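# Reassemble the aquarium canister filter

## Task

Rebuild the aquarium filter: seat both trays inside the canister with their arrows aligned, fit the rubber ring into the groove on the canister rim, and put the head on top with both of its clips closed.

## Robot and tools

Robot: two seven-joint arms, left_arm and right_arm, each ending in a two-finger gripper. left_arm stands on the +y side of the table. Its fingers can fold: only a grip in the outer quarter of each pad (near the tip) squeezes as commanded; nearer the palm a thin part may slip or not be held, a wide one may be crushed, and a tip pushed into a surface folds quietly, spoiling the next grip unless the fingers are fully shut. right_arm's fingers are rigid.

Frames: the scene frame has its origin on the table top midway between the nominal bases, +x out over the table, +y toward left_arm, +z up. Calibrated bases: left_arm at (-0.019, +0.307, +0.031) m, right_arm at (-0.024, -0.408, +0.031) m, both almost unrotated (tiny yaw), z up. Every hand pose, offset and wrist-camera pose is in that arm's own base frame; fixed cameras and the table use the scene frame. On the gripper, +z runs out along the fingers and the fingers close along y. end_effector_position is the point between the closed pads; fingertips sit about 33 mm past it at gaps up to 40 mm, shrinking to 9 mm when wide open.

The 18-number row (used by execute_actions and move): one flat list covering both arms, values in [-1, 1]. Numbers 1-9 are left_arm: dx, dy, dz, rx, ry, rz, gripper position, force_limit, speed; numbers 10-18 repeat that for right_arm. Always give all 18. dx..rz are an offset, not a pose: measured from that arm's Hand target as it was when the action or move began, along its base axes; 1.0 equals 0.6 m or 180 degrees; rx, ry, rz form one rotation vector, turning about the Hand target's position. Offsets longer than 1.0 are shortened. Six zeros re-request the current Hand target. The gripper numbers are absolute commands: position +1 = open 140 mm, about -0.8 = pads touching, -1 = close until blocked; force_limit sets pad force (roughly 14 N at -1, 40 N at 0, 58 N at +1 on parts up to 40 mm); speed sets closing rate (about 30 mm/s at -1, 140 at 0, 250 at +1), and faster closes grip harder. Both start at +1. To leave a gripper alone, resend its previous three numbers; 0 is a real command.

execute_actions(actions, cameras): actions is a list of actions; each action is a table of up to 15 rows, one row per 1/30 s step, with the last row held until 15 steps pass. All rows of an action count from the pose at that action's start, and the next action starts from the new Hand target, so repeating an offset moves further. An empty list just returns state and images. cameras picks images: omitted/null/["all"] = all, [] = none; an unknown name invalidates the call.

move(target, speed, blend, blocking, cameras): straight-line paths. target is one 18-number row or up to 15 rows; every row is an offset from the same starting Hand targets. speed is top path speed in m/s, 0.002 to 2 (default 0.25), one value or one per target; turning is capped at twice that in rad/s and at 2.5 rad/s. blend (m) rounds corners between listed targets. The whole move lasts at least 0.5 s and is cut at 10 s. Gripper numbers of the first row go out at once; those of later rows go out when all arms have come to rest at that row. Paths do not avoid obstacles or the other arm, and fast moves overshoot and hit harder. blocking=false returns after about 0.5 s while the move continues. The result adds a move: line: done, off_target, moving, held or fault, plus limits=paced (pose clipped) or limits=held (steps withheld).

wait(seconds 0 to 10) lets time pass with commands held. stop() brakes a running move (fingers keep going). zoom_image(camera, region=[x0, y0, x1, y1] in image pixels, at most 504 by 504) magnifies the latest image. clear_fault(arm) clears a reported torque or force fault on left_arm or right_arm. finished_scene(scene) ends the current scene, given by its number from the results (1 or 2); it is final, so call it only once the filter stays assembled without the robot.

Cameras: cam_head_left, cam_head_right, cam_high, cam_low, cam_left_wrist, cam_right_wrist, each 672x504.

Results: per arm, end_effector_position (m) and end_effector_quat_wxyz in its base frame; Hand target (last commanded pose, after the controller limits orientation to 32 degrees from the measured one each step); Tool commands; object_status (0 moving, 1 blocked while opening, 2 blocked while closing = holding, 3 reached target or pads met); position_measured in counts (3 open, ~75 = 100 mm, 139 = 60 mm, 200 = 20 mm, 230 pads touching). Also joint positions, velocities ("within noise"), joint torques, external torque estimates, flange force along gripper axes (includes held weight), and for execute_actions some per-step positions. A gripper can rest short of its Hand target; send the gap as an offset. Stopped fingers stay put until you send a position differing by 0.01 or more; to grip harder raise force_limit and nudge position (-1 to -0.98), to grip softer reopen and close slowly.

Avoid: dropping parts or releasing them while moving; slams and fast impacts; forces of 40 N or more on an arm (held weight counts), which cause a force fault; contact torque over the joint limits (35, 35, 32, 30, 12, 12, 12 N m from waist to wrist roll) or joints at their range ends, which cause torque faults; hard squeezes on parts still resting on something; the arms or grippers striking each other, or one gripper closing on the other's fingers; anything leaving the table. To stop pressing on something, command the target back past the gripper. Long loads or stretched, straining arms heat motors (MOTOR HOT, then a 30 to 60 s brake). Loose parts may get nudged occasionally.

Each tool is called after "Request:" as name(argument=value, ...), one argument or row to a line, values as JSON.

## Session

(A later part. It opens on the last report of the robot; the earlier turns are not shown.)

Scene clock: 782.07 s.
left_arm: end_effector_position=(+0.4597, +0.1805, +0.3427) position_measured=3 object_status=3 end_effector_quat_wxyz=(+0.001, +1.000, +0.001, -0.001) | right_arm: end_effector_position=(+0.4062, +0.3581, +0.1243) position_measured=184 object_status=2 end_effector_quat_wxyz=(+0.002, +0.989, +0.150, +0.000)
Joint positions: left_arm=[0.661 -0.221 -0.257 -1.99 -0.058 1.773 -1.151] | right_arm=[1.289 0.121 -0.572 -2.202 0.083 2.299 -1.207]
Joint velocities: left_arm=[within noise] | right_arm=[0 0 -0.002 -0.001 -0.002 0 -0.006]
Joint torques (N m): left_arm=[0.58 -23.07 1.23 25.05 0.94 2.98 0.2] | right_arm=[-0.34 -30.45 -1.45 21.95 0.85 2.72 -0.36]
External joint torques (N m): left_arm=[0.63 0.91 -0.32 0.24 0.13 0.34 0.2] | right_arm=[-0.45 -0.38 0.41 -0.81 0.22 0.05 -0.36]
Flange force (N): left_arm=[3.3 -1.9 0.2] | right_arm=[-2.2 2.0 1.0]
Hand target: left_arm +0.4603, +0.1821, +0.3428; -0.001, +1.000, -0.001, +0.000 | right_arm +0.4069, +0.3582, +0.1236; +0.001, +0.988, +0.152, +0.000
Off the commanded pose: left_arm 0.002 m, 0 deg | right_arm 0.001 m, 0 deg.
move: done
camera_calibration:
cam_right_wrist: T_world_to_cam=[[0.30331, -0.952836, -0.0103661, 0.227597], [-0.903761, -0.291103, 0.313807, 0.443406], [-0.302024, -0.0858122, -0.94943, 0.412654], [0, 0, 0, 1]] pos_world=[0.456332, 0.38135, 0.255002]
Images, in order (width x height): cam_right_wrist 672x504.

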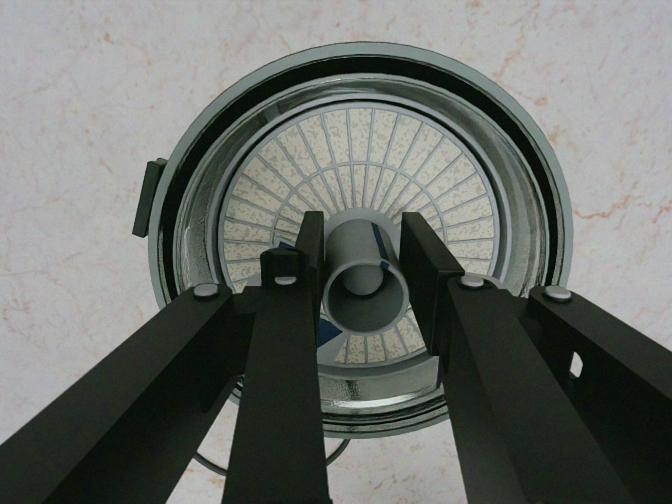

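Request:
move(
  target=[0,0,0,0,0,0,1,1,1,0,0,-0.03,0,0,0,-1,0,-1],
  speed=0.03,
  cameras=[],
)

Request:
move(
  target=[0,0,0,0,0,0,1,1,1,0,0,-0.015,0,0,0,-1,0,-1],
  speed=0.02,
  cameras=["cam_right_wrist"],
)

Request:
zoom_image(
  camera="cam_right_wrist",
  region=[180, 20, 530, 370],
)

Scene clock: 790.57 s.
left_arm: end_effector_position=(+0.4597, +0.1805, +0.3427) position_measured=3 object_status=3 end_effector_quat_wxyz=(+0.001, +1.000, +0.001, -0.001) | right_arm: end_effector_position=(+0.4087, +0.3602, +0.1146) position_measured=184 object_status=2 end_effector_quat_wxyz=(-0.003, +0.989, +0.149, +0.002)
Joint positions: left_arm=[0.661 -0.221 -0.257 -1.99 -0.058 1.773 -1.151] | right_arm=[1.285 0.141 -0.571 -2.21 0.109 2.333 -1.226]
Joint velocities: left_arm=[within noise] | right_arm=[0.001 0.001 0 0 0.001 0.003 -0.006]
Joint torques (N m): left_arm=[0.57 -23.11 1.19 25.03 0.93 3 0.19] | right_arm=[0.19 -23.6 -0.46 17.63 1.18 3.72 -0.42]
External joint torques (N m): left_arm=[0.47 1.09 -0.54 0.08 0.1 0.34 0.19] | right_arm=[0.3 6.96 1.94 -4.84 0.56 1.04 -0.42]
Flange force (N): left_arm=[3.5 -1.6 0.7] | right_arm=[4.5 -2.4 21.2]
Hand target: left_arm +0.4603, +0.1821, +0.3428; -0.001, +1.000, -0.001, +0.000 | right_arm +0.4069, +0.3582, +0.1056; +0.001, +0.988, +0.152, +0.000
Off the commanded pose: left_arm 0.002 m, 0 deg | right_arm 0.009 m, 1 deg.
move: off_target (right_arm)
No camera images: "cameras" was empty.

Scene clock: 791.60 s.
left_arm: end_effector_position=(+0.4597, +0.1805, +0.3427) position_measured=3 object_status=3 end_effector_quat_wxyz=(+0.001, +1.000, +0.001, -0.001) | right_arm: end_effector_position=(+0.4144, +0.3639, +0.1143) position_measured=184 object_status=2 end_effector_quat_wxyz=(-0.010, +0.989, +0.149, +0.009)
Joint positions: left_arm=[0.661 -0.221 -0.257 -1.99 -0.058 1.773 -1.151] | right_arm=[1.282 0.146 -0.571 -2.21 0.122 2.357 -1.237]
Joint velocities: left_arm=[within noise] | right_arm=[-0.002 0.001 0 0.001 0 0.006 -0.005]
Joint torques (N m): left_arm=[0.62 -23.09 1.24 25.05 0.92 3 0.22] | right_arm=[1.16 -17.64 1.15 13.11 1.63 3.11 -0.4]
External joint torques (N m): left_arm=[0.72 1.06 -0.26 0.14 0.11 0.34 0.22] | right_arm=[1.1 13 3.48 -9.36 1.01 0.38 -0.4]
Flange force (N): left_arm=[3.3 -2.1 0.5] | right_arm=[6.8 -4.8 35.9]
Hand target: left_arm +0.4603, +0.1821, +0.3428; -0.001, +1.000, -0.001, +0.000 | right_arm +0.4069, +0.3582, +0.0966; +0.001, +0.988, +0.152, +0.000
Off the commanded pose: left_arm 0.002 m, 0 deg | right_arm 0.020 m, 2 deg.
move: off_target (right_arm)
camera_calibration:
cam_right_wrist: T_world_to_cam=[[0.301083, -0.953067, -0.0318208, 0.234015], [-0.909217, -0.296972, 0.291772, 0.46249], [-0.287528, -0.0589157, -0.955958, 0.390982], [0, 0, 0, 1]] pos_world=[0.462465, 0.383414, 0.246267]
Images, in order (width x height): cam_right_wrist 672x504.

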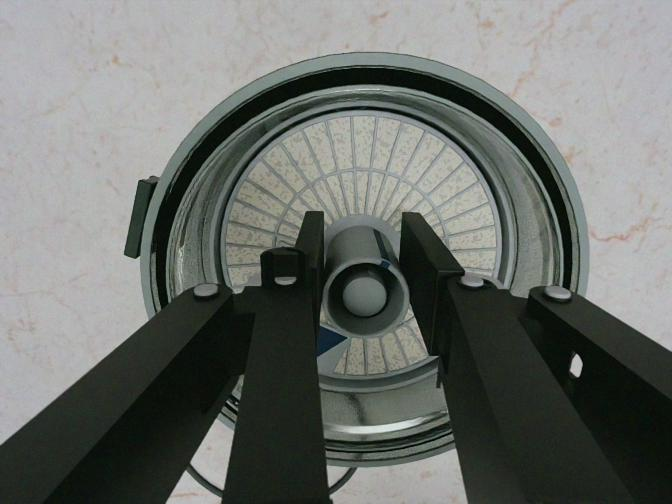

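Scaled by 1.440 from the camera's 672x504 image, which has a finer 960x720 frame.

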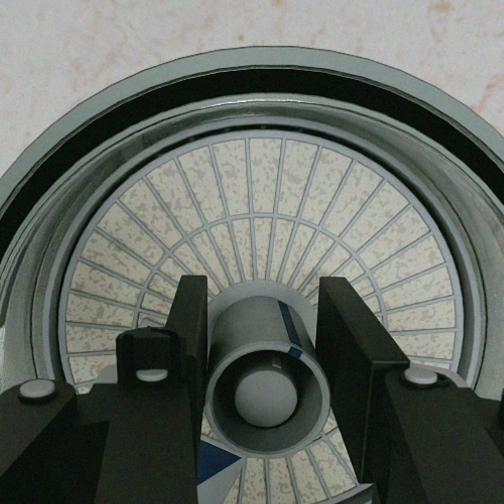

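Request:
zoom_image(
  camera="cam_right_wrist",
  region=[300, 190, 440, 400],
)

Scaled by 2.400 from the camera's 672x504 image, which has a finer 960x720 frame.

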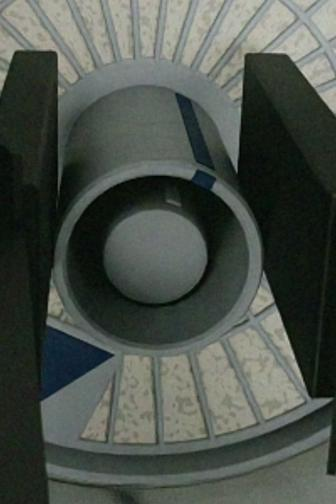

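Request:
move(
  target=[0,0,0,0,0,0,1,1,1,0,0,0.03,0,0,0,-1,0,-1],
  speed=0.03,
  cameras=["cam_low","cam_head_left","cam_head_right","cam_right_wrist"],
)

Request:
zoom_image(
  camera="cam_low",
  region=[330, 200, 390, 260],
)

Request:
zoom_image(
  camera="cam_head_left",
  region=[280, 220, 380, 320],
)

Request:
zoom_image(
  camera="cam_right_wrist",
  region=[300, 190, 440, 400],
)

Scene clock: 841.77 s.
left_arm: end_effector_position=(+0.4597, +0.1805, +0.3427) position_measured=3 object_status=3 end_effector_quat_wxyz=(+0.001, +1.000, +0.001, -0.001) | right_arm: end_effector_position=(+0.4086, +0.3599, +0.1143) position_measured=184 object_status=2 end_effector_quat_wxyz=(-0.001, +0.988, +0.155, +0.002)
Joint positions: left_arm=[0.661 -0.221 -0.257 -1.99 -0.058 1.773 -1.151] | right_arm=[1.286 0.142 -0.571 -2.21 0.104 2.332 -1.233]
Joint velocities: left_arm=[within noise] | right_arm=[0 0 0 0 -0.002 -0.004 0.003]
Joint torques (N m): left_arm=[0.57 -23.08 1.27 25.03 0.92 3 0.19] | right_arm=[0.51 -32.34 -1.61 21.55 0.16 1.82 0.34]
External joint torques (N m): left_arm=[0.52 1 -0.39 0.16 0.1 0.35 0.19] | right_arm=[0.55 -1.87 0.73 -0.86 -0.46 -0.85 0.34]
Flange force (N): left_arm=[3.4 -1.8 0.5] | right_arm=[-9.5 2.0 -5.9]
Hand target: left_arm +0.4603, +0.1821, +0.3428; -0.001, +1.000, -0.001, +0.000 | right_arm +0.4069, +0.3582, +0.1146; +0.001, +0.988, +0.152, +0.000
Off the commanded pose: left_arm 0.002 m, 0 deg | right_arm 0.002 m, 0 deg.
move: done
camera_calibration:
cam_right_wrist: T_world_to_cam=[[0.312902, -0.949657, -0.0156114, 0.224023], [-0.902215, -0.302326, 0.307581, 0.453229], [-0.296817, -0.0821579, -0.951394, 0.400783], [0, 0, 0, 1]] pos_world=[0.457772, 0.382695, 0.245395]
Images, in order (width x height): cam_head_left 672x504, cam_head_right 672x504, cam_low 672x504, cam_right_wrist 672x504.

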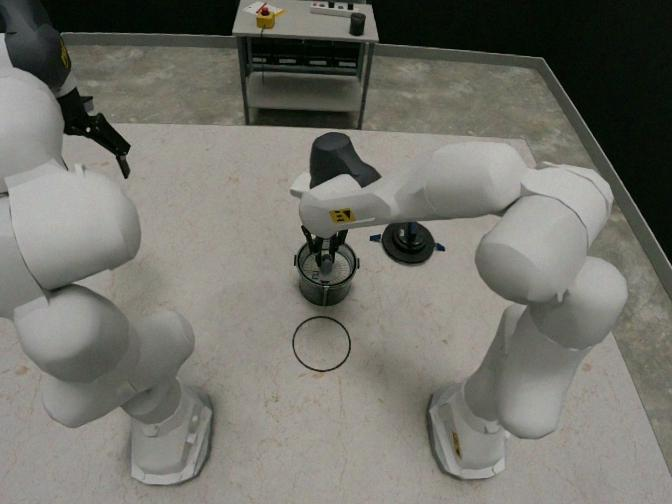

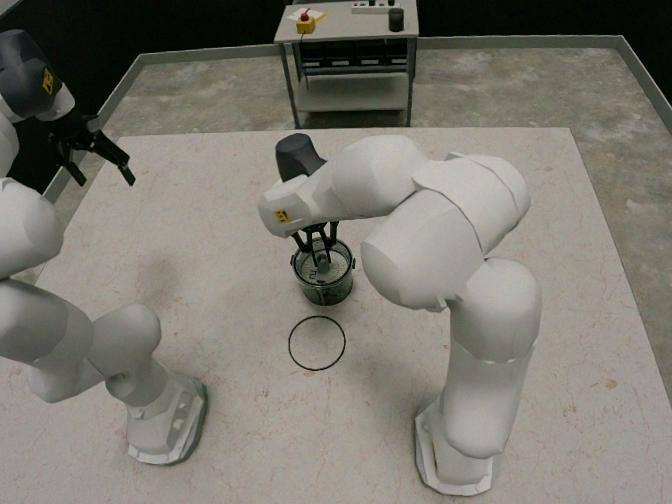

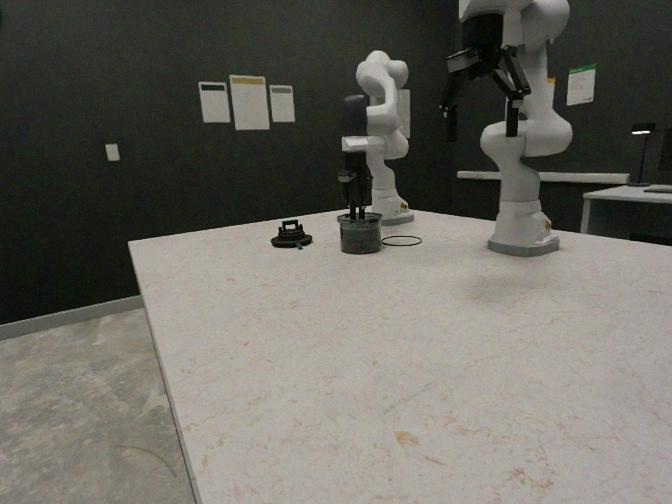

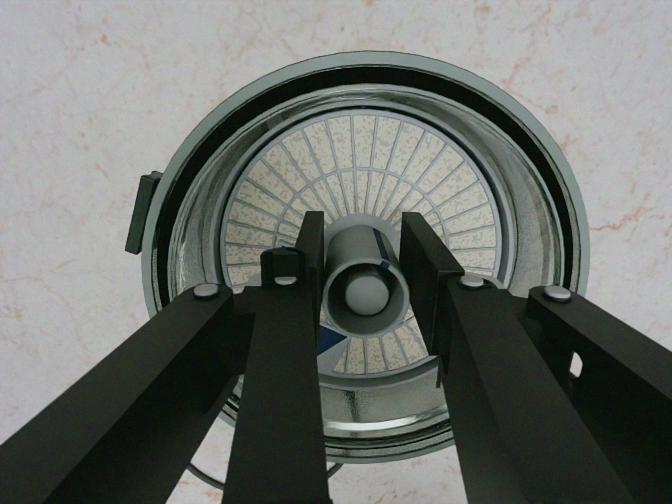

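Scaled by 8.400 from the camera's 672x504 image, which has a finer 960x720 frame.

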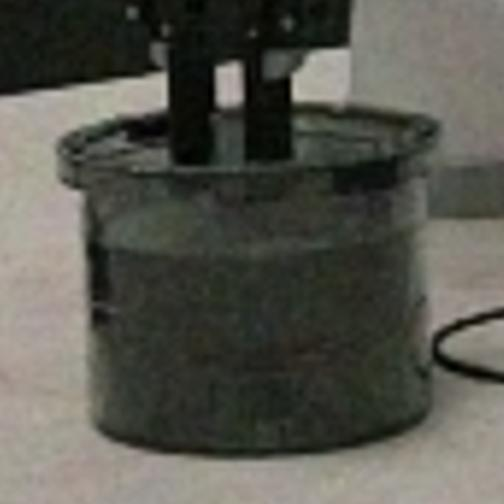

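Scaled by 5.040 from the camera's 672x504 image, which has a finer 960x720 frame.

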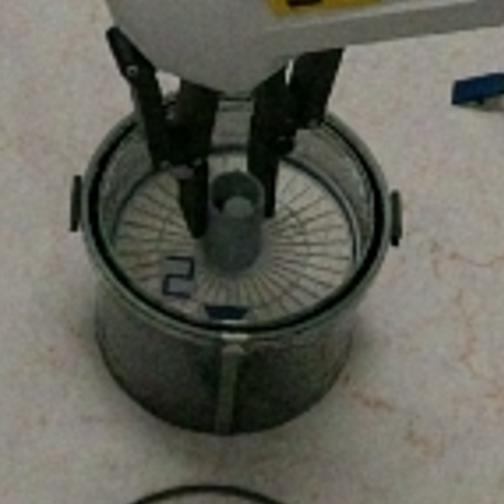

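Scaled by 2.400 from the camera's 672x504 image, which has a finer 960x720 frame.

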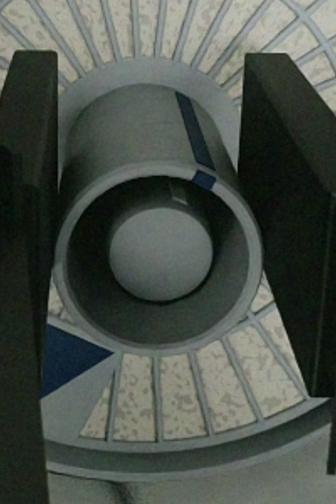

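Request:
zoom_image(
  camera="cam_head_right",
  region=[270, 220, 370, 320],
)

Request:
move(
  target=[
    [0,0,0,0,0,0,1,1,1,0,0,0.003,0,0,0,-1,0,-1],
    [0,0,0,0,0,0,1,1,1,0,0,0.003,0,0,0.033,-1,0,-1],
    [0,0,0,0,0,0,1,1,1,0,0,-0.008,0,0,0.033,-1,0,-1],
  ],
  speed=0.02,
  cameras=["cam_right_wrist","cam_head_left","cam_head_right"],
)

Request:
zoom_image(
  camera="cam_right_wrist",
  region=[300, 190, 440, 400],
)

Request:
zoom_image(
  camera="cam_head_right",
  region=[270, 220, 370, 320],
)

Request:
zoom_image(
  camera="cam_head_left",
  region=[280, 220, 380, 320],
)

Scaled by 5.040 from the camera's 672x504 image, which has a finer 960x720 frame.

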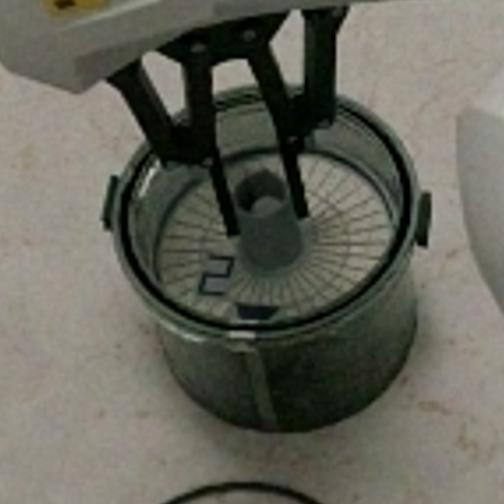

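Scene clock: 900.73 s.
left_arm: end_effector_position=(+0.4597, +0.1805, +0.3427) position_measured=3 object_status=3 end_effector_quat_wxyz=(+0.001, +1.000, +0.001, -0.001) | right_arm: end_effector_position=(+0.4077, +0.3595, +0.1140) position_measured=184 object_status=2 end_effector_quat_wxyz=(+0.000, +0.980, +0.200, +0.001)
Joint positions: left_arm=[0.661 -0.221 -0.257 -1.99 -0.058 1.773 -1.151] | right_arm=[1.286 0.141 -0.569 -2.21 0.103 2.33 -1.325]
Joint velocities: left_arm=[within noise] | right_arm=[-0.001 0 -0.001 0.001 0.001 -0.001 -0.007]
Joint torques (N m): left_arm=[0.6 -23.1 1.26 25.02 0.92 2.98 0.22] | right_arm=[-0.23 -28.28 -1.33 19.57 0.91 2.98 -0.33]
External joint torques (N m): left_arm=[0.64 1.28 -0.3 -0.02 0.1 0.31 0.22] | right_arm=[-0.17 2.14 1.01 -2.79 0.29 0.32 -0.33]
Flange force (N): left_arm=[3.5 -2.1 0.8] | right_arm=[-2.1 1.0 8.1]
Hand target: left_arm +0.4603, +0.1821, +0.3428; -0.001, +1.000, -0.001, +0.000 | right_arm +0.4069, +0.3582, +0.1098; +0.001, +0.979, +0.203, +0.000
Off the commanded pose: left_arm 0.002 m, 0 deg | right_arm 0.004 m, 0 deg.
move: off_target (right_arm)
camera_calibration:
cam_right_wrist: T_world_to_cam=[[0.399355, -0.916682, -0.0144455, 0.176715], [-0.869905, -0.383857, 0.309707, 0.468376], [-0.289448, -0.111117, -0.950722, 0.407481], [0, 0, 0, 1]] pos_world=[0.454815, 0.387059, 0.244895]
Images, in order (width x height): cam_head_left 672x504, cam_head_right 672x504, cam_right_wrist 672x504.

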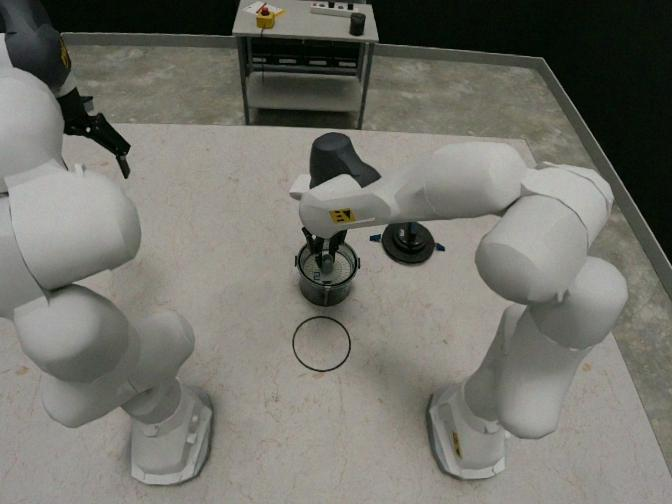

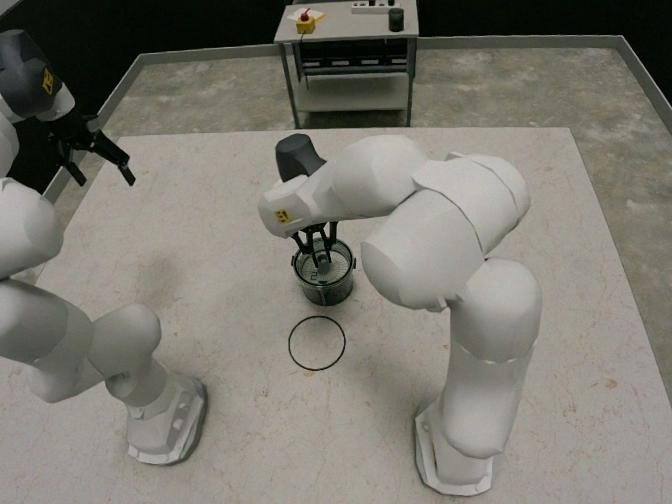

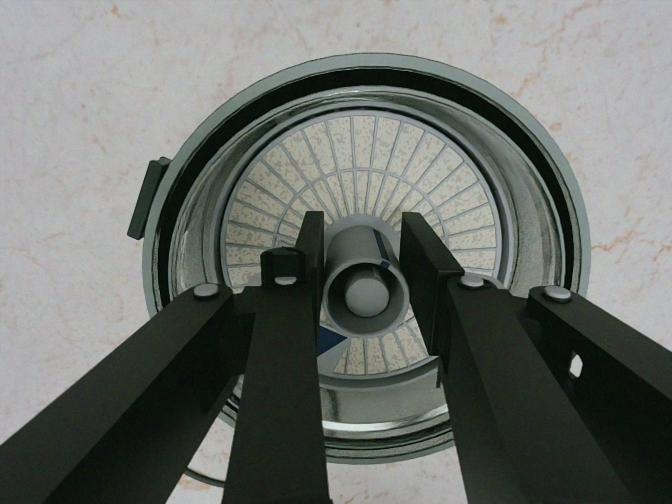

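Scaled by 2.400 from the camera's 672x504 image, which has a finer 960x720 frame.

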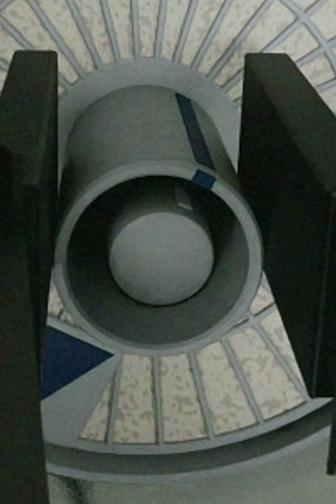

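Scaled by 5.040 from the camera's 672x504 image, which has a finer 960x720 frame.

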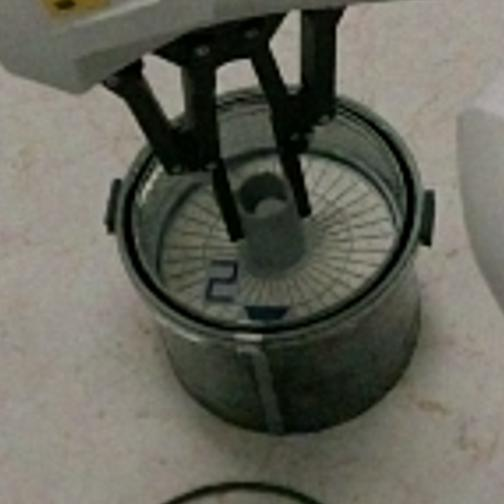

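Scaled by 5.040 from the camera's 672x504 image, which has a finer 960x720 frame.

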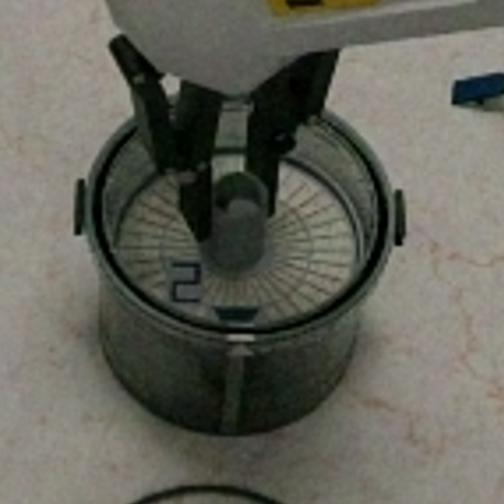

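Request:
move(
  target=[
    [-0.02,-0.5,-0.1,-0.333,0,0,-1,-0.5,0,0,0,0.008,0,0,0,-1,0,-1],
    [-0.025,-0.6,-0.365,-0.333,0,0,-1,-0.5,0,0,0,0.008,0,0,0,-1,0,-1],
  ],
  speed=[0.25,0.15],
  cameras=["cam_left_wrist","cam_head_left"],
)

Scene clock: 948.33 s.
left_arm: end_effector_position=(+0.4439, -0.1775, +0.1242) position_measured=233 object_status=3 end_effector_quat_wxyz=(+0.499, +0.867, +0.000, -0.002) | right_arm: end_effector_position=(+0.4075, +0.3594, +0.1142) position_measured=184 object_status=2 end_effector_quat_wxyz=(+0.000, +0.980, +0.201, +0.001)
Joint positions: left_arm=[0.407 0.16 -0.257 -2.441 -1.128 1.969 -0.603] | right_arm=[1.286 0.141 -0.569 -2.21 0.103 2.329 -1.326]
Joint velocities: left_arm=[0 0 0 0.002 0 0 0.005] | right_arm=[within noise]
Joint torques (N m): left_arm=[0.17 -27.36 -2.13 16.93 -0.9 -0.11 0.31] | right_arm=[0 -31.89 -1.86 21.79 0.14 2.29 -0.07]
External joint torques (N m): left_arm=[0.17 1.77 -0.9 0 -0.39 0.44 0.22] | right_arm=[0.04 -1.43 0.45 -0.6 -0.48 -0.37 -0.07]
Flange force (N): left_arm=[3.7 -4.2 4.3] | right_arm=[-6.7 1.8 -3.7]
Hand target: left_arm +0.4453, -0.1779, +0.1238; +0.499, +0.867, -0.001, +0.000 | right_arm +0.4069, +0.3582, +0.1146; +0.001, +0.979, +0.203, +0.000
Off the commanded pose: left_arm 0.002 m, 0 deg | right_arm 0.001 m, 0 deg.
move: done
camera_calibration:
cam_left_wrist: T_world_to_cam=[[-0.00843245, -0.510196, 0.860017, -0.186771], [-0.940137, 0.297066, 0.167013, 0.453023], [-0.340692, -0.807126, -0.482159, 0.211437], [0, 0, 0, 1]] pos_world=[0.496363, -0.0592112, 0.186912]
Images, in order (width x height): cam_head_left 672x504, cam_left_wrist 672x504.

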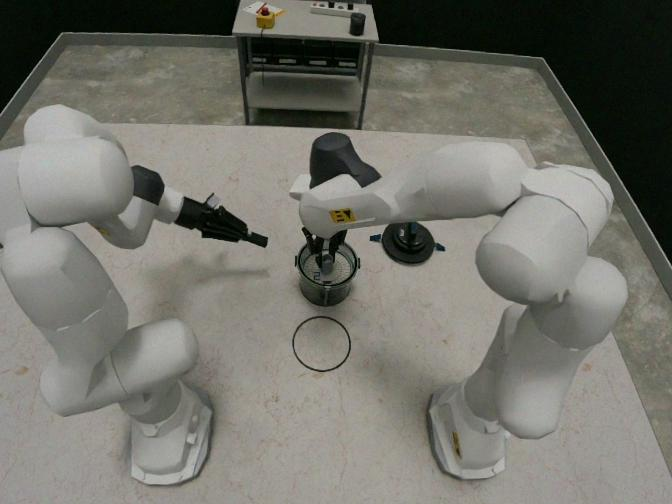

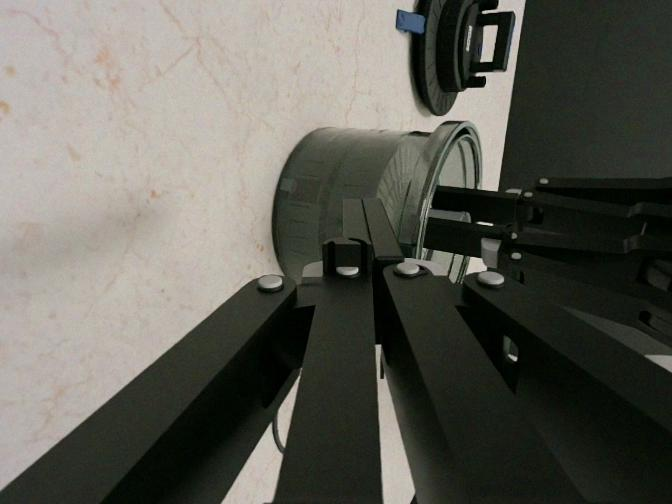

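Request:
zoom_image(
  camera="cam_left_wrist",
  region=[255, 95, 505, 285],
)

Scaled by 2.016 from the camera's 672x504 image, which has a finer 960x720 frame.

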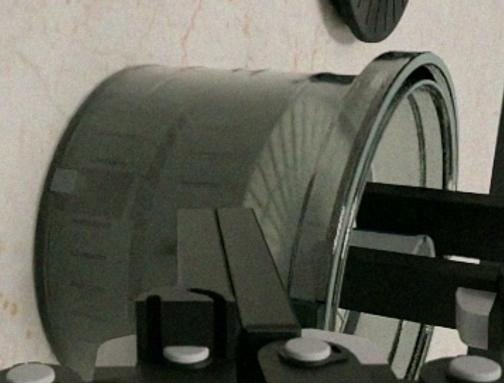

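Request:
zoom_image(
  camera="cam_left_wrist",
  region=[265, 120, 385, 220],
)

Scaled by 4.200 from the camera's 672x504 image, which has a finer 960x720 frame.

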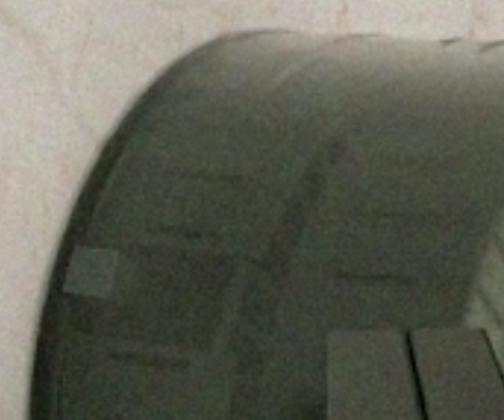

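Request:
execute_actions(
  actions=[
    [[0,0,0,0,0,0,-1,-0.5,0,0,0,0,0,0,0,-0.25,0,-1]],
    [[0,0,0,0,0,0,-1,-0.5,0,0,0,0,0,0,0,-0.25,0,-1]],
  ],
  cameras=["cam_right_wrist","cam_left_wrist"],
)

Request:
zoom_image(
  camera="cam_left_wrist",
  region=[255, 95, 505, 285],
)

Request:
zoom_image(
  camera="cam_right_wrist",
  region=[180, 20, 530, 370],
)

Scene clock: 986.40 s.
left_arm: end_effector_position=(+0.4440, -0.1775, +0.1242) position_measured=233 object_status=3 end_effector_quat_wxyz=(+0.499, +0.867, +0.000, -0.002) | right_arm: end_effector_position=(+0.4073, +0.3593, +0.1142) position_measured=160 object_status=3 end_effector_quat_wxyz=(+0.000, +0.980, +0.201, +0.001)
Joint positions: left_arm=[0.407 0.16 -0.257 -2.44 -1.129 1.97 -0.601] | right_arm=[1.286 0.141 -0.569 -2.21 0.103 2.328 -1.326]
Joint torques (N m): left_arm=[0.06 -27.43 -1.96 16.87 -0.88 -0.13 0.3] | right_arm=[0.36 -31.87 -1.56 21.67 0.24 2.38 -0.06]
External joint torques (N m): left_arm=[0.15 1.71 -0.64 -0.1 -0.37 0.43 0.21] | right_arm=[0.35 -1.41 0.71 -0.75 -0.39 -0.29 -0.06]
External joint torques at the end of the 1st action: left_arm=[0.07 1.73 -0.78 -0.07 -0.38 0.39 0.25] | right_arm=[0.21 -1.49 0.68 -0.73 -0.38 -0.3 -0.02]
Flange force (N): left_arm=[3.3 -4.2 4.0] | right_arm=[-7.4 1.4 -3.2]
Flange force at the end of the 1st action (N): left_arm=[3.4 -4.2 4.2] | right_arm=[-7.5 1.6 -3.4]
Hand target: left_arm +0.4453, -0.1779, +0.1238; +0.499, +0.867, -0.001, +0.000 | right_arm +0.4069, +0.3582, +0.1146; +0.001, +0.979, +0.203, +0.000
Off the commanded pose: left_arm 0.001 m, 0 deg | right_arm 0.001 m, 0 deg.
Step readings (end_effector_position of left_arm | right_arm; steps 1 to 15: 1st action; 16 to 30: 2nd action):
0: (+0.4440, -0.1775, +0.1242) | (+0.4075, +0.3594, +0.1142)
1: (+0.4440, -0.1775, +0.1242) | (+0.4075, +0.3594, +0.1142)
2: (+0.4440, -0.1775, +0.1242) | (+0.4075, +0.3594, +0.1142)
4: (+0.4440, -0.1775, +0.1242) | (+0.4074, +0.3594, +0.1142)
8: (+0.4440, -0.1775, +0.1242) | (+0.4074, +0.3593, +0.1142)
15: (+0.4440, -0.1775, +0.1242) | (+0.4074, +0.3593, +0.1142)
16: (+0.4440, -0.1775, +0.1242) | (+0.4074, +0.3593, +0.1142)
17: (+0.4440, -0.1775, +0.1242) | (+0.4074, +0.3593, +0.1142)
19: (+0.4440, -0.1775, +0.1242) | (+0.4074, +0.3593, +0.1142)
23: (+0.4440, -0.1775, +0.1242) | (+0.4074, +0.3593, +0.1142)
30: (+0.4440, -0.1775, +0.1242) | (+0.4074, +0.3593, +0.1142)
camera_calibration:
cam_left_wrist: T_world_to_cam=[[-0.0102736, -0.510276, 0.859949, -0.185984], [-0.940228, 0.29768, 0.165404, 0.453505], [-0.340392, -0.806849, -0.482834, 0.211429], [0, 0, 0, 1]] pos_world=[0.496456, -0.0593111, 0.18701]
cam_right_wrist: T_world_to_cam=[[0.40099, -0.91597, -0.0143909, 0.175716], [-0.868916, -0.385273, 0.310726, 0.467867], [-0.29016, -0.112093, -0.950391, 0.408193], [0, 0, 0, 1]] pos_world=[0.454517, 0.386963, 0.245093]
Images, in order (width x height): cam_left_wrist 672x504, cam_right_wrist 672x504.

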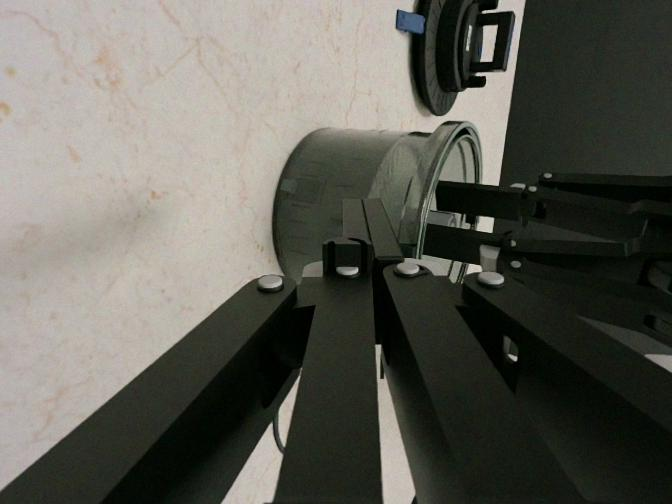

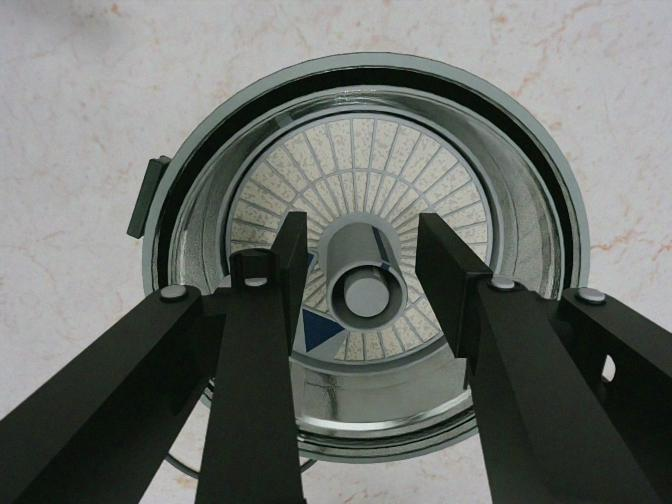

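Scaled by 2.016 from the camera's 672x504 image, which has a finer 960x720 frame.

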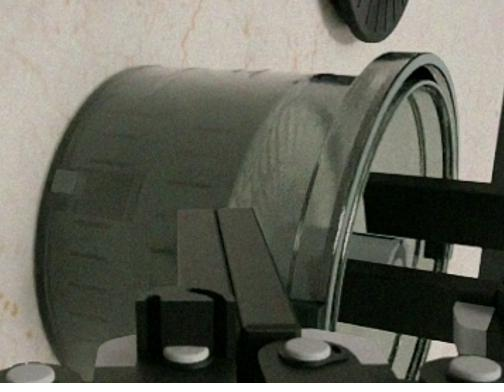

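Scaled by 1.440 from the camera's 672x504 image, which has a finer 960x720 frame.

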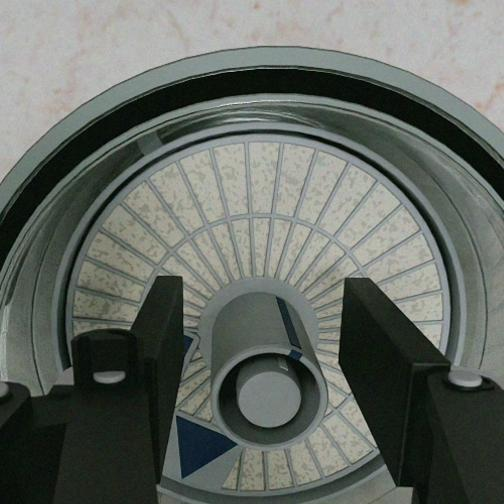

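Request:
move(
  target=[0,0,0,0,0,0,-1,-0.5,0,0,0,0.13,0,0,0,-0.25,0,-1],
  speed=0.15,
  cameras=["cam_left_wrist","cam_right_wrist","cam_low"],
)

Request:
zoom_image(
  camera="cam_left_wrist",
  region=[255, 95, 505, 285],
)

Request:
zoom_image(
  camera="cam_right_wrist",
  region=[180, 20, 530, 370],
)

Request:
zoom_image(
  camera="cam_low",
  region=[330, 200, 390, 260],
)

Scene clock: 997.93 s.
left_arm: end_effector_position=(+0.4440, -0.1775, +0.1241) position_measured=233 object_status=3 end_effector_quat_wxyz=(+0.499, +0.867, +0.000, -0.002) | right_arm: end_effector_position=(+0.4083, +0.3586, +0.1929) position_measured=160 object_status=3 end_effector_quat_wxyz=(-0.001, +0.979, +0.205, +0.001)
Joint positions: left_arm=[0.407 0.16 -0.257 -2.44 -1.129 1.97 -0.6] | right_arm=[1.294 0.014 -0.575 -2.126 0.01 2.141 -1.271]
Joint velocities: left_arm=[within noise] | right_arm=[0 0 0 0.001 0 -0.004 0.005]
Joint torques (N m): left_arm=[0.06 -27.49 -1.96 16.86 -0.85 -0.14 0.27] | right_arm=[0.7 -28.76 0.59 23.5 0.33 2.51 0.29]
External joint torques (N m): left_arm=[0.01 1.67 -0.78 -0.14 -0.34 0.39 0.19] | right_arm=[0.66 -0.86 0.8 -0.64 -0.39 -0.18 0.29]
Flange force (N): left_arm=[3.2 -3.9 4.1] | right_arm=[-7.0 0.2 -1.3]
Hand target: left_arm +0.4453, -0.1779, +0.1238; +0.499, +0.867, -0.001, +0.000 | right_arm +0.4069, +0.3582, +0.1926; +0.001, +0.979, +0.203, +0.000
Off the commanded pose: left_arm 0.001 m, 0 deg | right_arm 0.002 m, 0 deg.
move: done
camera_calibration:
cam_left_wrist: T_world_to_cam=[[-0.0103377, -0.510334, 0.859914, -0.185949], [-0.940265, 0.297609, 0.165319, 0.453535], [-0.340286, -0.806838, -0.482926, 0.211394], [0, 0, 0, 1]] pos_world=[0.496455, -0.0593115, 0.18701]
cam_right_wrist: T_world_to_cam=[[0.408498, -0.912613, -0.0163134, 0.171907], [-0.865775, -0.393069, 0.309725, 0.445784], [-0.289072, -0.112398, -0.950686, 0.482972], [0, 0, 0, 1]] pos_world=[0.455339, 0.386393, 0.323889]
Images, in order (width x height): cam_low 672x504, cam_left_wrist 672x504, cam_right_wrist 672x504.

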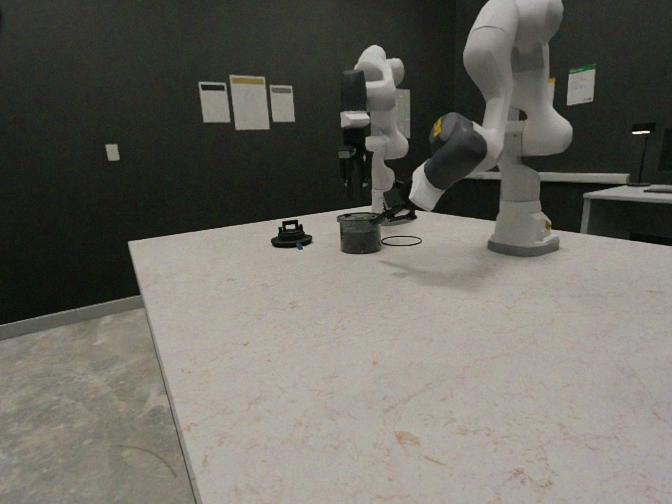

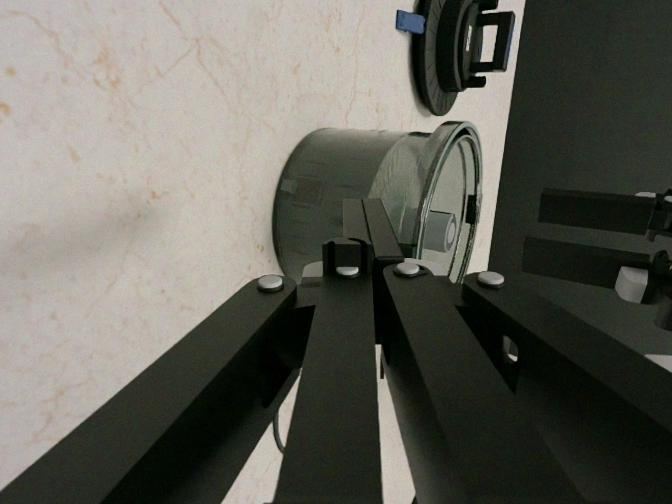

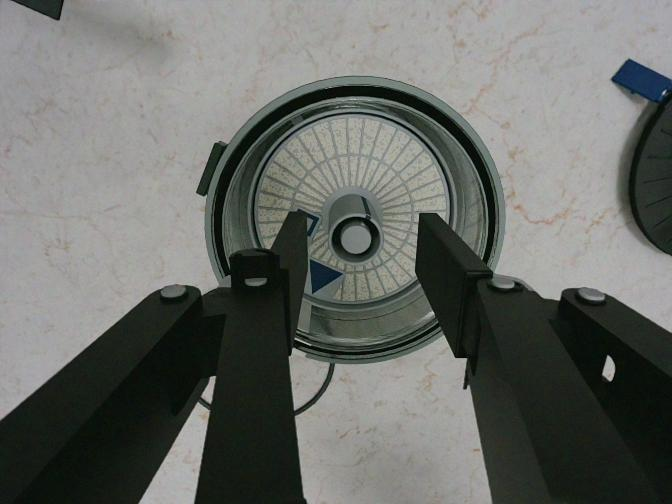

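Scaled by 2.016 from the camera's 672x504 image, which has a finer 960x720 frame.

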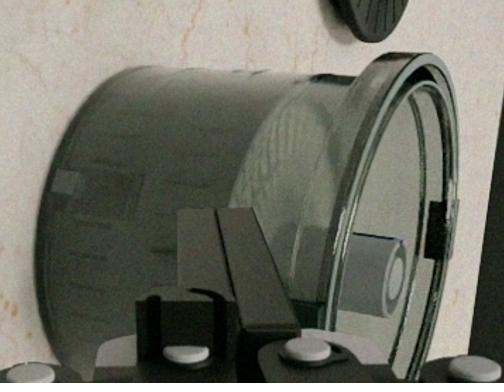

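Scaled by 1.440 from the camera's 672x504 image, which has a finer 960x720 frame.

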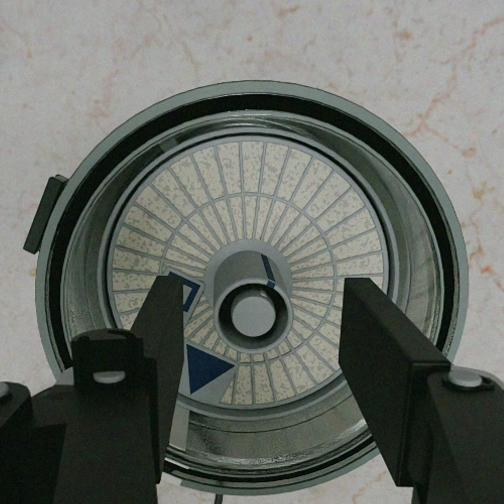

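Scaled by 8.400 from the camera's 672x504 image, which has a finer 960x720 frame.

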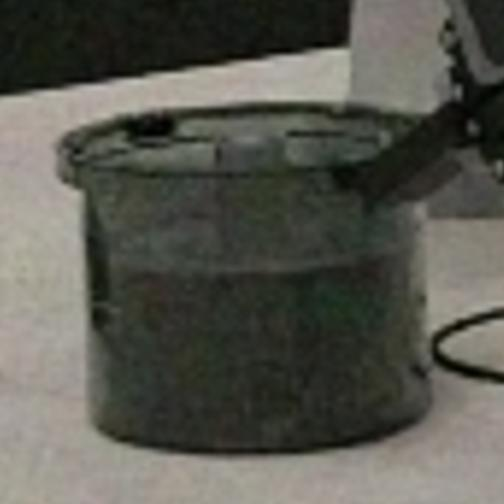

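Request:
move(
  target=[
    [0,0.25,0.25,0,0,0,-1,-0.5,0,0,0,0.1,0,0,0,-0.25,0,-1],
    [-0.02,0.6,0.3,0.333,0,0,-1,-0.5,0,-0.25,-0.09,0.08,0,0,-0.132,-0.25,0,-1],
  ],
  speed=0.25,
  blend=[0.03,0],
  cameras=["cam_right_wrist","cam_head_left"],
)

Request:
zoom_image(
  camera="cam_right_wrist",
  region=[100, 0, 600, 400],
)

Scene clock: 1026.70 s.
left_arm: end_effector_position=(+0.4332, +0.1808, +0.3037) position_measured=233 object_status=3 end_effector_quat_wxyz=(+0.002, +1.000, -0.002, -0.001) | right_arm: end_effector_position=(+0.2575, +0.3034, +0.2402) position_measured=160 object_status=3 end_effector_quat_wxyz=(+0.003, +1.000, +0.002, +0.000)
Joint positions: left_arm=[0.685 -0.293 -0.258 -2.158 -0.08 1.871 -1.105] | right_arm=[1.134 -0.486 -0.24 -2.491 -0.127 2.009 -0.599]
Joint velocities: left_arm=[0 0 0.001 -0.001 -0.002 0.001 -0.004] | right_arm=[0.001 0 0 0 0 0 0.006]
Joint torques (N m): left_arm=[1.05 -21.82 1.29 24.54 0.97 3.08 -0.18] | right_arm=[-0.17 -16.29 3.82 23.57 0.99 2.52 0.37]
External joint torques (N m): left_arm=[0.96 -0.06 -0.85 -0.41 0.18 0.42 -0.18] | right_arm=[-0.19 -1.49 1.18 -0.86 0.28 -0.1 0.37]
Flange force (N): left_arm=[-0.3 0.7 2.1] | right_arm=[-6.9 4.7 -0.2]
Hand target: left_arm +0.4333, +0.1821, +0.3038; -0.001, +1.000, -0.001, +0.000 | right_arm +0.2569, +0.3042, +0.2406; +0.001, +1.000, -0.002, +0.000
Off the commanded pose: left_arm 0.001 m, 0 deg | right_arm 0.001 m, 1 deg.
move: done
camera_calibration:
cam_right_wrist: T_world_to_cam=[[0.0116311, -0.999894, -0.00875213, 0.310757], [-0.949824, -0.0137839, 0.312482, 0.184684], [-0.312569, 0.00467846, -0.949883, 0.448477], [0, 0, 0, 1]] pos_world=[0.311983, 0.311172, 0.37101]
Images, in order (width x height): cam_head_left 672x504, cam_right_wrist 672x504.

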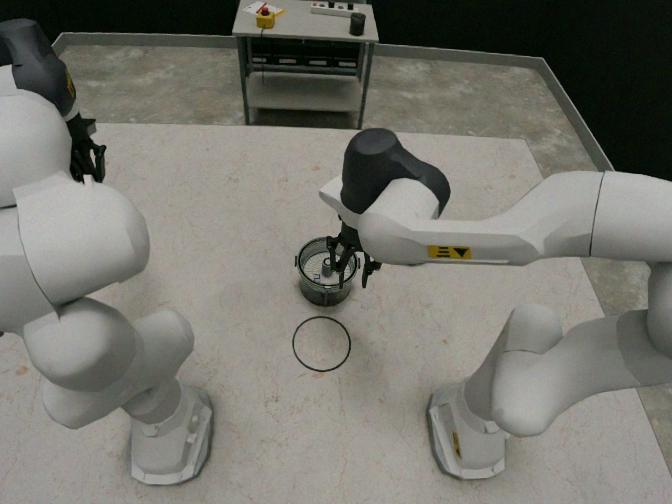

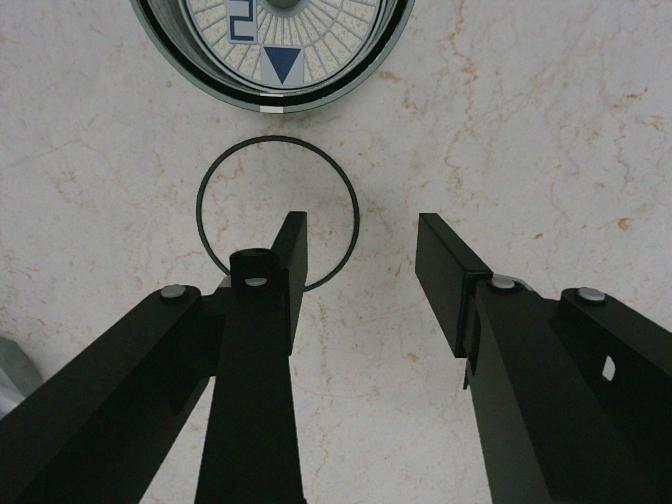

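Scaled by 1.008 from the camera's 672x504 image, which has a finer 960x720 frame.

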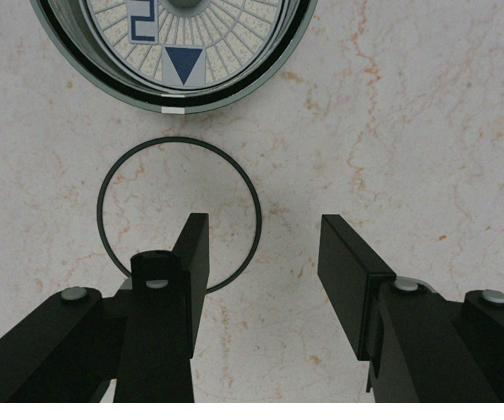

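Request:
move(
  target=[0,0,0,0,0,0,-1,-0.5,0,-0.0653,-0.015,-0.3677,0,0,0,-0.5,-0.4,-1],
  speed=0.15,
  cameras=["cam_right_wrist","cam_low"],
)

Request:
zoom_image(
  camera="cam_right_wrist",
  region=[150, 0, 550, 350],
)

Scene clock: 1046.93 s.
left_arm: end_effector_position=(+0.4332, +0.1809, +0.3036) position_measured=233 object_status=3 end_effector_quat_wxyz=(+0.002, +1.000, -0.002, -0.001) | right_arm: end_effector_position=(+0.2172, +0.2942, +0.0202) position_measured=192 object_status=3 end_effector_quat_wxyz=(+0.003, +1.000, -0.004, -0.001)
Joint positions: left_arm=[0.685 -0.293 -0.258 -2.159 -0.079 1.872 -1.106] | right_arm=[1.166 -0.113 -0.246 -2.831 -0.073 2.715 -0.574]
Joint velocities: left_arm=[within noise] | right_arm=[-0.001 0 0 0 0 0.003 0]
Joint torques (N m): left_arm=[0.88 -21.75 1.43 24.65 0.96 3.02 -0.15] | right_arm=[0.71 -20.26 1.27 16.27 0.6 2.72 -0.21]
External joint torques (N m): left_arm=[0.9 0.02 -0.6 -0.32 0.16 0.36 -0.15] | right_arm=[0.66 0.1 0.72 -0.59 0.28 0.09 -0.21]
Flange force (N): left_arm=[-0.1 0.3 1.7] | right_arm=[-1.7 -0.4 1.6]
Hand target: left_arm +0.4333, +0.1821, +0.3038; -0.001, +1.000, -0.001, +0.000 | right_arm +0.2178, +0.2952, +0.0200; +0.001, +1.000, -0.002, +0.000
Off the commanded pose: left_arm 0.001 m, 0 deg | right_arm 0.001 m, 0 deg.
move: done
camera_calibration:
cam_right_wrist: T_world_to_cam=[[-0.00141064, -0.999958, -0.00910272, 0.302894], [-0.949629, -0.00151304, 0.313374, 0.211307], [-0.313375, 0.00908626, -0.949586, 0.225749], [0, 0, 0, 1]] pos_world=[0.271835, 0.30115, 0.150907]
Images, in order (width x height): cam_low 672x504, cam_right_wrist 672x504.

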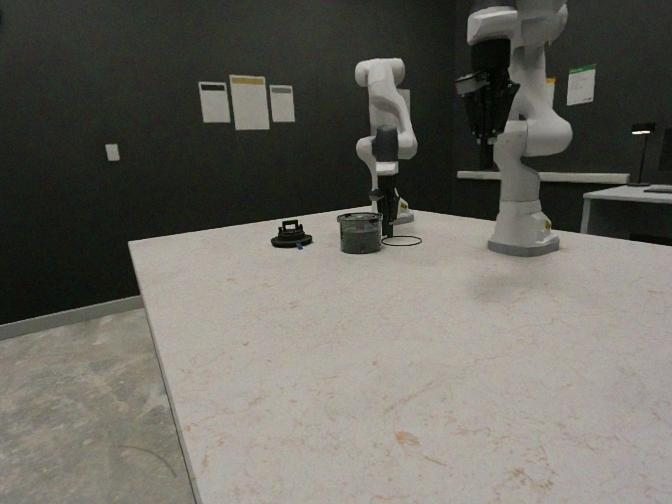

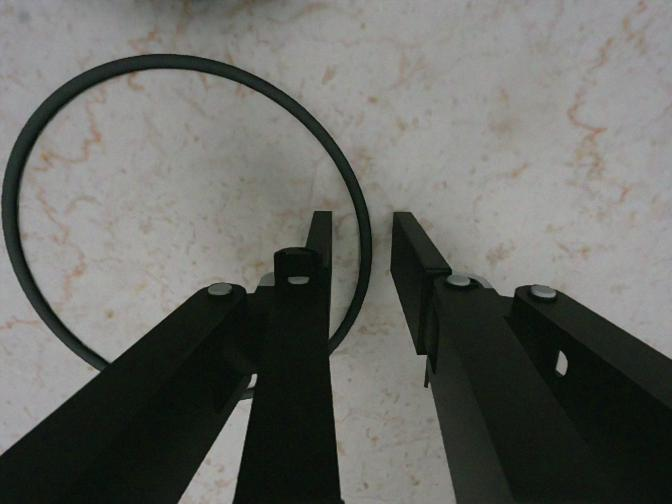

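Scaled by 1.260 from the camera's 672x504 image, which has a finer 960x720 frame.

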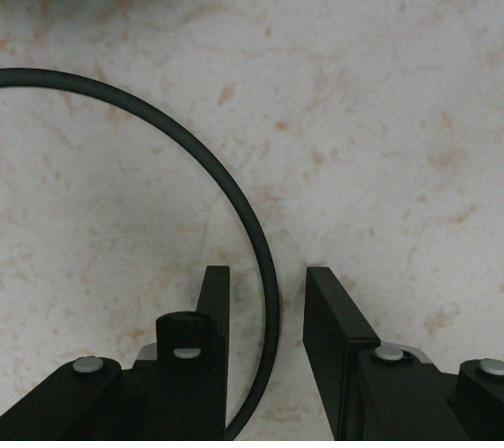

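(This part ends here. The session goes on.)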